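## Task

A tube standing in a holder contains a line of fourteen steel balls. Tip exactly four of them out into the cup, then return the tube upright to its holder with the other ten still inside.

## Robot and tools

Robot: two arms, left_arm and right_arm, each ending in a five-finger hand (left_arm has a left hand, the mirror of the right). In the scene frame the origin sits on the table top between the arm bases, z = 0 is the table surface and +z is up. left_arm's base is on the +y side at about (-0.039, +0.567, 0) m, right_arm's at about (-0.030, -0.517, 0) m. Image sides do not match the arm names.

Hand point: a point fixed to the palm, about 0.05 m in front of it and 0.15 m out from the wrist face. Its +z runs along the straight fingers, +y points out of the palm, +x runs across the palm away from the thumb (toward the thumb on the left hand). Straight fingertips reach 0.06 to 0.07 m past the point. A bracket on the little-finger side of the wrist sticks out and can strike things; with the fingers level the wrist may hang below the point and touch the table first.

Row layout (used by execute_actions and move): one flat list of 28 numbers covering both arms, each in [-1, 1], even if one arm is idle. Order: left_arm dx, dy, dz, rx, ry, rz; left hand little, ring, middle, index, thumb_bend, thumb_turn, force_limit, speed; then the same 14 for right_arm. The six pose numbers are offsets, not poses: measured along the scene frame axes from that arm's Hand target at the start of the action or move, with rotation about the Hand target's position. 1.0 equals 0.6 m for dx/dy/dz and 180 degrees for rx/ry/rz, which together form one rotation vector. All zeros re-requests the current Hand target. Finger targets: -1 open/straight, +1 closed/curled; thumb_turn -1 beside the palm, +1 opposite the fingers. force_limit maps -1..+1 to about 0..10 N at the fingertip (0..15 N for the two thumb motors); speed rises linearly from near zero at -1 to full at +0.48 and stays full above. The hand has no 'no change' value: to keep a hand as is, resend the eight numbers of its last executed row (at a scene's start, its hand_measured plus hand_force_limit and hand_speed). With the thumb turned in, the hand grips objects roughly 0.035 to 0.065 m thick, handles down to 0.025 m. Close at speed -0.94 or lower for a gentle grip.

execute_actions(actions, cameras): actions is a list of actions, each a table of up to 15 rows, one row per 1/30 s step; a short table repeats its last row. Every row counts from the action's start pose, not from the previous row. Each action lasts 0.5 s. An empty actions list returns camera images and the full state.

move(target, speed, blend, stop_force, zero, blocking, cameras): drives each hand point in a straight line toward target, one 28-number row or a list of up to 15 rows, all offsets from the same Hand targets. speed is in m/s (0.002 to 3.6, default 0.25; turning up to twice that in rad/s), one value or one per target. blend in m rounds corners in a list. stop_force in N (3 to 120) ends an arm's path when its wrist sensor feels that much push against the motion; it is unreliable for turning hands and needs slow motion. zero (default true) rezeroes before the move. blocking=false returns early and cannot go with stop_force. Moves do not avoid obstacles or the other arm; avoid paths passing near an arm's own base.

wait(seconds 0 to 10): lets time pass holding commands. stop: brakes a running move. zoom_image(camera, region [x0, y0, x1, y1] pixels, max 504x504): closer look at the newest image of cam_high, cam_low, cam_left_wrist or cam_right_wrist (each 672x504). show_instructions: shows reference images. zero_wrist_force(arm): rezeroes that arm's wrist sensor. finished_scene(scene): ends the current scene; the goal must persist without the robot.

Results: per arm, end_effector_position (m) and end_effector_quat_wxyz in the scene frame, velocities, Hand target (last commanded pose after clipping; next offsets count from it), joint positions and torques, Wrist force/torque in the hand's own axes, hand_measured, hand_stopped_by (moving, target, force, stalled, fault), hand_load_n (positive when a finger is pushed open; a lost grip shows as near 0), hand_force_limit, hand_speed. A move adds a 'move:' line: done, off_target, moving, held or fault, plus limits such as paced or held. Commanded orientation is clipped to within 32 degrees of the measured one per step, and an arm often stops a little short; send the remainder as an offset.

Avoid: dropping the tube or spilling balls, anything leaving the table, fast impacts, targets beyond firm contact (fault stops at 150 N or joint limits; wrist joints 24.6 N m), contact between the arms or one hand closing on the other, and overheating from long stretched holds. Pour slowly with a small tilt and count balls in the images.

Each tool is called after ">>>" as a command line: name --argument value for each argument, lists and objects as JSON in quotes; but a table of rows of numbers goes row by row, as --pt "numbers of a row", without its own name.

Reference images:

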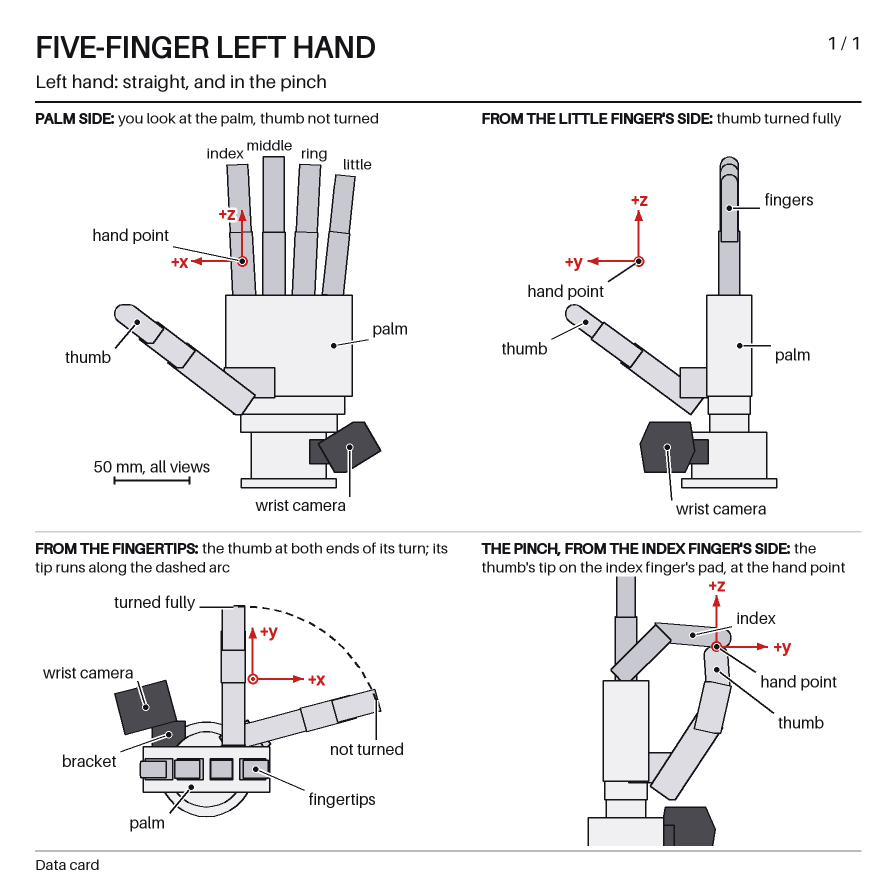

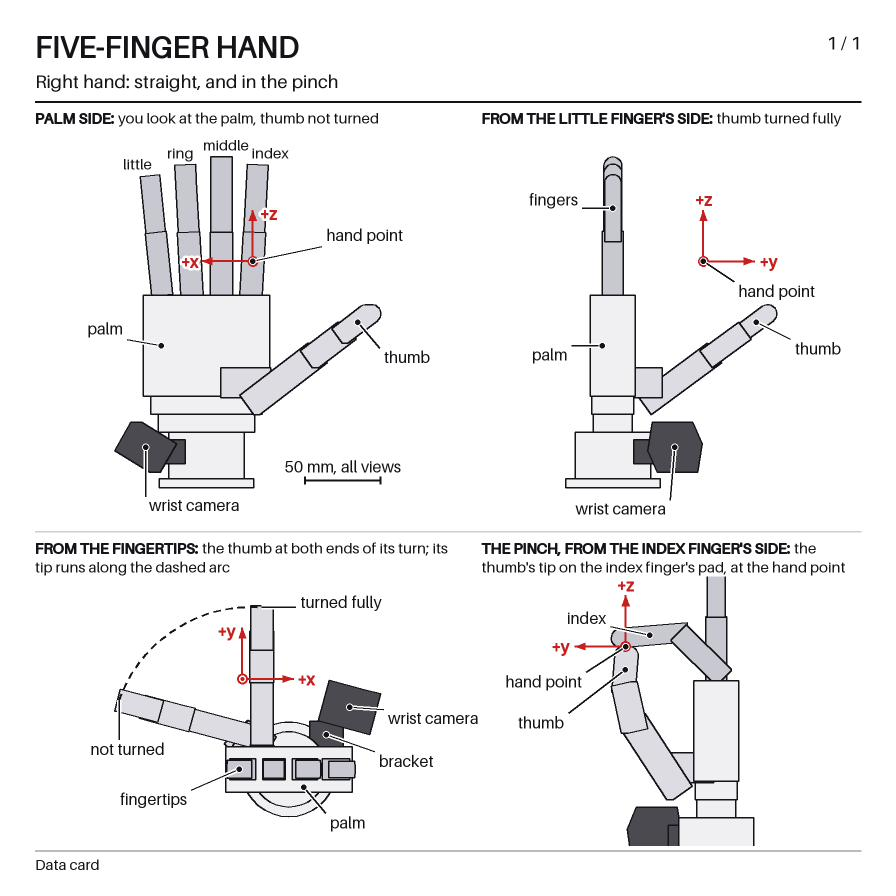

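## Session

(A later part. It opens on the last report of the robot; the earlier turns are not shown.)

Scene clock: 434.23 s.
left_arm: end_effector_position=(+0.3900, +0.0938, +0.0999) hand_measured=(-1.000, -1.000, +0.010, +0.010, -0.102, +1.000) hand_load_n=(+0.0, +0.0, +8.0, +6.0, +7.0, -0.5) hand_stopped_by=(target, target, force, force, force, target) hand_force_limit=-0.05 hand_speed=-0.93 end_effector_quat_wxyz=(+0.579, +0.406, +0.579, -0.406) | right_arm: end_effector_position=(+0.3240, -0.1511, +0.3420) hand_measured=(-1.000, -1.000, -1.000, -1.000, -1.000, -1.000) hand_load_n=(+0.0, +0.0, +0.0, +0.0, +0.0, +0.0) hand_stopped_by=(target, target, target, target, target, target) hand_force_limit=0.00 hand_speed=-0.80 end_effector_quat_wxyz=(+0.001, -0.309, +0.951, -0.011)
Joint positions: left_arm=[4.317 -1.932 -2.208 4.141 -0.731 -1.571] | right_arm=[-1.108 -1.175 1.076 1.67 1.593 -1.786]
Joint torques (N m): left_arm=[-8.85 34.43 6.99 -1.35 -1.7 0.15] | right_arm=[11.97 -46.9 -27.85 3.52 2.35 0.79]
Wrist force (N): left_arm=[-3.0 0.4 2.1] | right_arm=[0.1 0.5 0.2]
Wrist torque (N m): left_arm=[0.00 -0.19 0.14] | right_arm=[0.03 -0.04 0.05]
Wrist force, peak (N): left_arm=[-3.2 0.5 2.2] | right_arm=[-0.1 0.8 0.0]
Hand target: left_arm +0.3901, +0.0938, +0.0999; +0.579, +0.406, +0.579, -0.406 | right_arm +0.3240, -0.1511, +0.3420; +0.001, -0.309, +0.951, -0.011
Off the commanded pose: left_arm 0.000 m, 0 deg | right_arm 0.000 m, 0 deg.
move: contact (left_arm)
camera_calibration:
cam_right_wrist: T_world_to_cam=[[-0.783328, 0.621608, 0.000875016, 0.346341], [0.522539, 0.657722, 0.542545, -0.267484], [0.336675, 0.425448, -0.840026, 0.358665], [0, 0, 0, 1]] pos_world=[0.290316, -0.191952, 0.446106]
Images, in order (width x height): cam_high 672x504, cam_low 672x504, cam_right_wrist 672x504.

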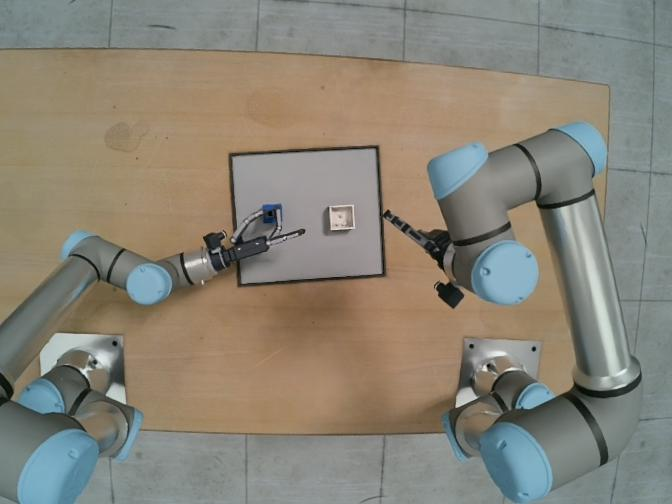

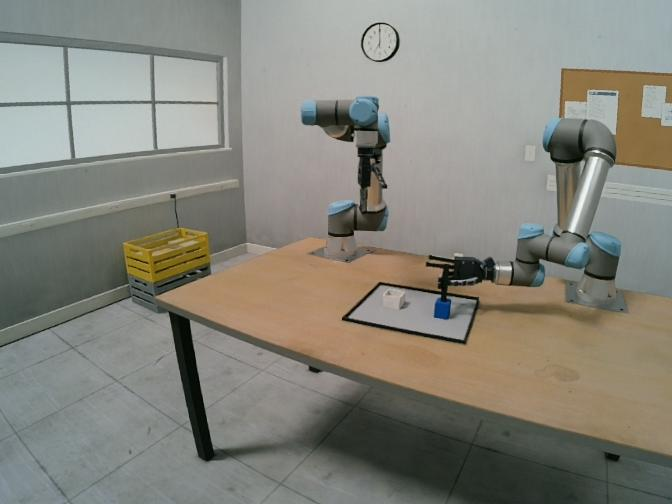

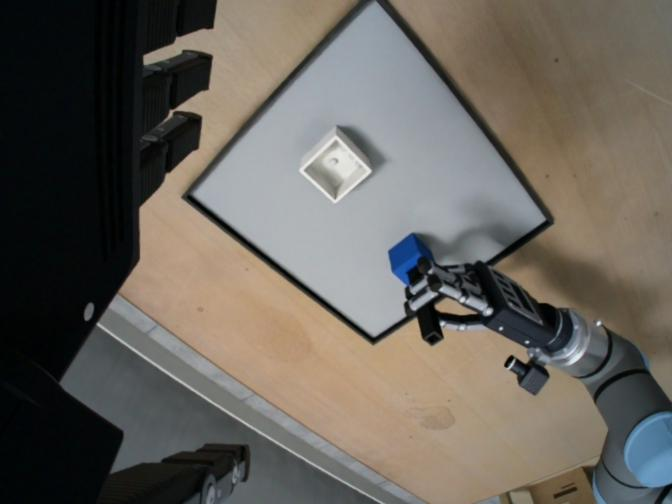

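>>> move --target '[0,0,0,0,0,0,-1,-1,-0.3,-0.3,-0.35,1,-0.05,-0.6,0,0,0,0,0,0,-1,-1,-1,-1,-1,-1,0,-0.8]' --cameras '["cam_high"]'

>>> zoom_image --camera "cam_high" --region '[250, 192, 300, 242]'

Scene clock: 439.53 s.
left_arm: end_effector_position=(+0.3900, +0.0938, +0.0999) hand_measured=(-1.000, -1.000, -0.300, -0.300, -0.350, +1.000) hand_load_n=(+0.0, +0.0, +0.0, +0.0, +0.0, +0.5) hand_stopped_by=(target, target, target, target, target, target) hand_force_limit=-0.05 hand_speed=-0.60 end_effector_quat_wxyz=(+0.579, +0.406, +0.579, -0.406) | right_arm: end_effector_position=(+0.3240, -0.1511, +0.3420) hand_measured=(-1.000, -1.000, -1.000, -1.000, -1.000, -1.000) hand_load_n=(+0.0, +0.0, +0.0, +0.0, +0.0, +0.0) hand_stopped_by=(target, target, target, target, target, target) hand_force_limit=0.00 hand_speed=-0.80 end_effector_quat_wxyz=(+0.001, -0.309, +0.951, -0.011)
Joint positions: left_arm=[4.317 -1.932 -2.208 4.141 -0.731 -1.571] | right_arm=[-1.108 -1.175 1.076 1.67 1.593 -1.786]
Joint torques (N m): left_arm=[-7.29 36.38 12.54 0.4 -1.75 0.18] | right_arm=[11.27 -47.32 -27.67 3.46 2.14 0.71]
Wrist force (N): left_arm=[0.4 0.7 2.1] | right_arm=[0.1 0.2 0.2]
Wrist torque (N m): left_arm=[0.02 -0.14 0.16] | right_arm=[-0.01 -0.05 0.04]
Wrist force, peak (N): left_arm=[-3.1 0.5 2.2] | right_arm=[0.1 0.4 0.7]
Hand target: left_arm +0.3901, +0.0938, +0.0999; +0.579, +0.406, +0.579, -0.406 | right_arm +0.3240, -0.1511, +0.3420; +0.001, -0.309, +0.951, -0.011
Off the commanded pose: left_arm 0.000 m, 0 deg | right_arm 0.000 m, 0 deg.
move: done
Images, in order (width x height): cam_high 672x504.

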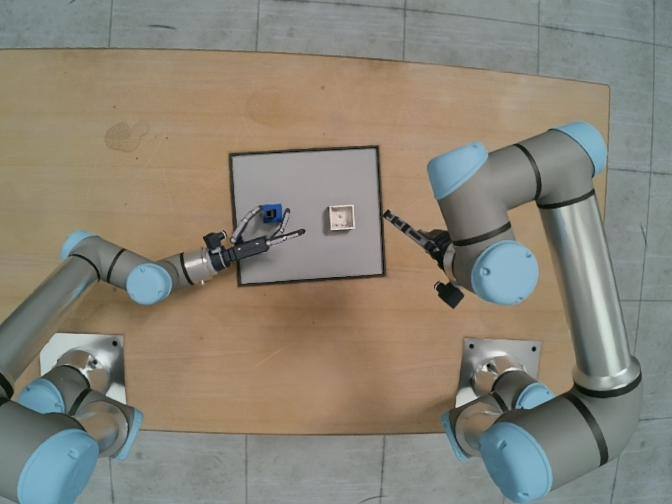

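Scaled by 10.080 from the camera's 672x504 image, which has a finer 960x720 frame.

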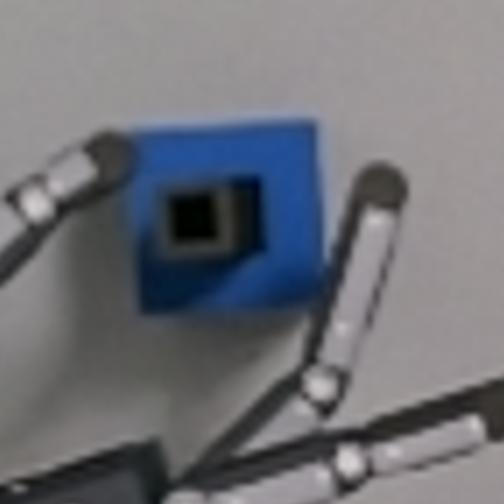

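>>> move --pt "-0.1253 -0.0456 0 0 0 0 -1 -1 -0.3 -0.3 -0.35 1 -0.05 -0.6 0 0 0 0 0 0 -1 -1 -1 -1 -1 -1 0 -0.8" --pt "-0.16 -0.0456 0.12 0 0 0 -1 -1 -0.3 -0.3 -0.35 1 -0.05 -0.6 0 0 0 0 0 0 -1 -1 -1 -1 -1 -1 0 -0.8" --speed '[0.12,0.25]' --blend '[0.01,0]' --cameras '["all"]'

>>> zoom_image --camera "cam_right_wrist" --region '[295, 120, 375, 205]'

>>> zoom_image --camera "cam_high" --region '[250, 192, 360, 242]'

>>> zoom_image --camera "cam_low" --region '[340, 230, 490, 350]'

Scene clock: 446.97 s.
left_arm: end_effector_position=(+0.2941, +0.0663, +0.1719) hand_measured=(-1.000, -1.000, -0.300, -0.300, -0.350, +1.000) hand_load_n=(+0.0, +0.0, +0.0, +0.0, +0.0, +0.5) hand_stopped_by=(target, target, target, target, target, target) hand_force_limit=-0.05 hand_speed=-0.60 end_effector_quat_wxyz=(+0.579, +0.406, +0.579, -0.406) | right_arm: end_effector_position=(+0.3240, -0.1511, +0.3420) hand_measured=(-1.000, -1.000, -1.000, -1.000, -1.000, -1.000) hand_load_n=(+0.0, +0.0, +0.0, +0.0, +0.0, +0.0) hand_stopped_by=(target, target, target, target, target, target) hand_force_limit=0.00 hand_speed=-0.80 end_effector_quat_wxyz=(+0.001, -0.309, +0.951, -0.011)
Joint positions: left_arm=[4.114 -1.678 -2.269 3.947 -0.934 -1.571] | right_arm=[-1.108 -1.175 1.076 1.67 1.593 -1.786]
Joint torques (N m): left_arm=[11.98 29.99 10.4 -0.56 1.86 -0.68] | right_arm=[11.22 -47.18 -28.41 3.45 2.05 0.76]
Wrist force (N): left_arm=[0.2 0.3 2.3] | right_arm=[-0.1 0.2 0.2]
Wrist torque (N m): left_arm=[-0.04 -0.13 0.12] | right_arm=[-0.01 -0.02 0.03]
Wrist force, peak (N): left_arm=[0.5 2.3 2.3] | right_arm=[-0.2 0.6 0.4]
Hand target: left_arm +0.2941, +0.0664, +0.1719; +0.579, +0.406, +0.579, -0.406 | right_arm +0.3240, -0.1511, +0.3420; +0.001, -0.309, +0.951, -0.011
Off the commanded pose: left_arm 0.000 m, 0 deg | right_arm 0.000 m, 0 deg.
move: done
camera_calibration:
cam_left_wrist: T_world_to_cam=[[-0.897384, -0.351376, -0.2669, 0.339034], [0.00753341, 0.592586, -0.805472, 0.093687], [0.441185, -0.724829, -0.52913, 0.124999], [0, 0, 0, 1]] pos_world=[0.24839, 0.154214, 0.232091]
cam_right_wrist: T_world_to_cam=[[-0.783328, 0.621608, 0.000875016, 0.346341], [0.522539, 0.657722, 0.542545, -0.267484], [0.336675, 0.425448, -0.840026, 0.358665], [0, 0, 0, 1]] pos_world=[0.290316, -0.191952, 0.446106]

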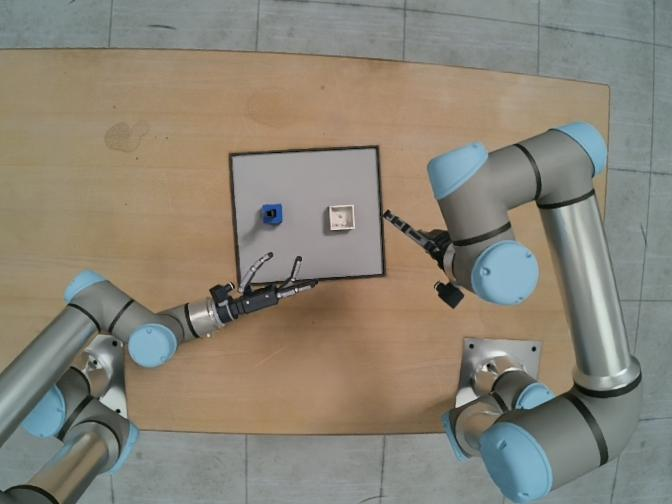

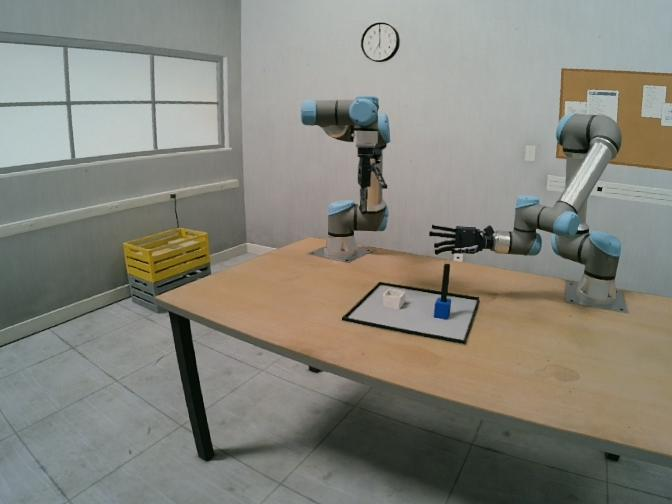

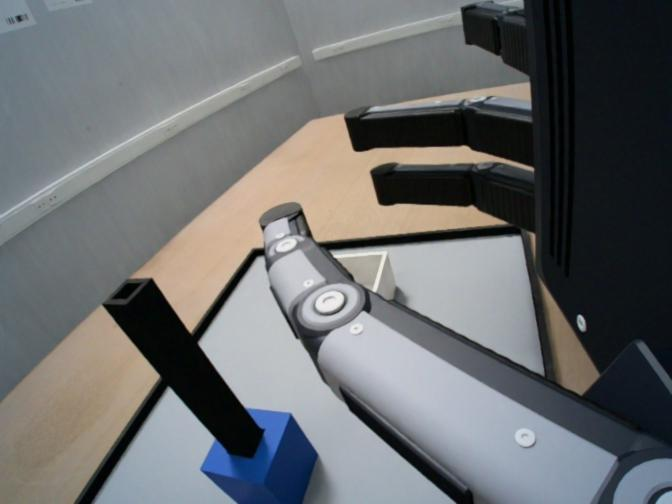

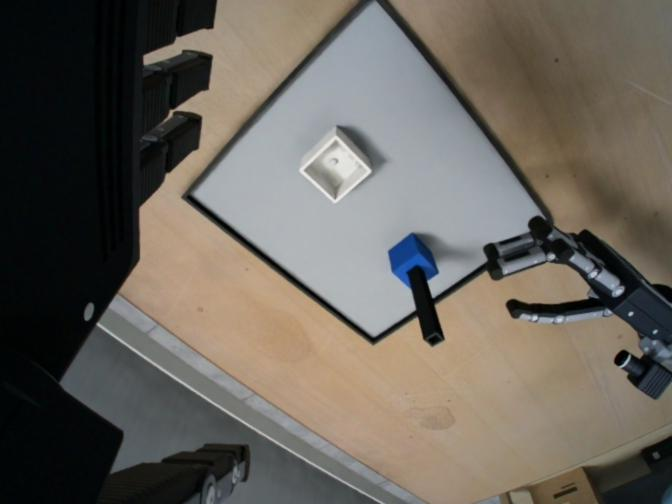

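Scaled by 5.929 from the camera's 672x504 image, which has a finer 960x720 frame.

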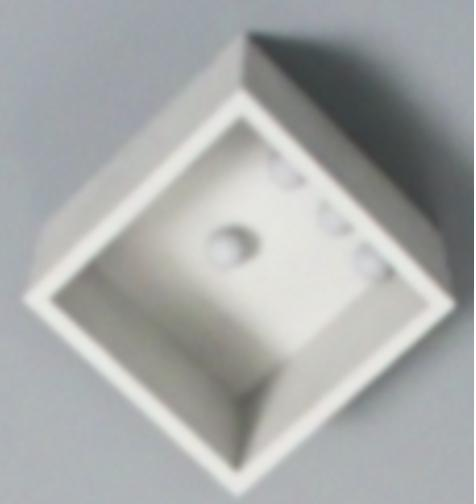

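Scaled by 4.582 from the camera's 672x504 image, which has a finer 960x720 frame.

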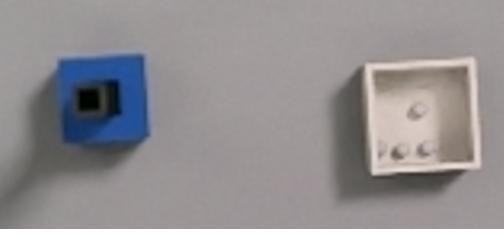

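Scaled by 3.360 from the camera's 672x504 image, which has a finer 960x720 frame.

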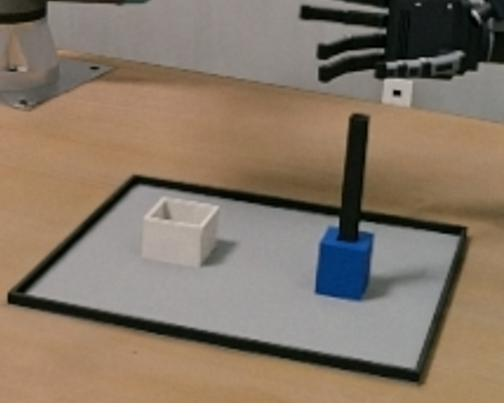

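Four balls are in the cup, the tube is standing in its holder, and there are no stray balls on the tray.

>>> finished_scene --scene 2

The scene is finished: the task was done.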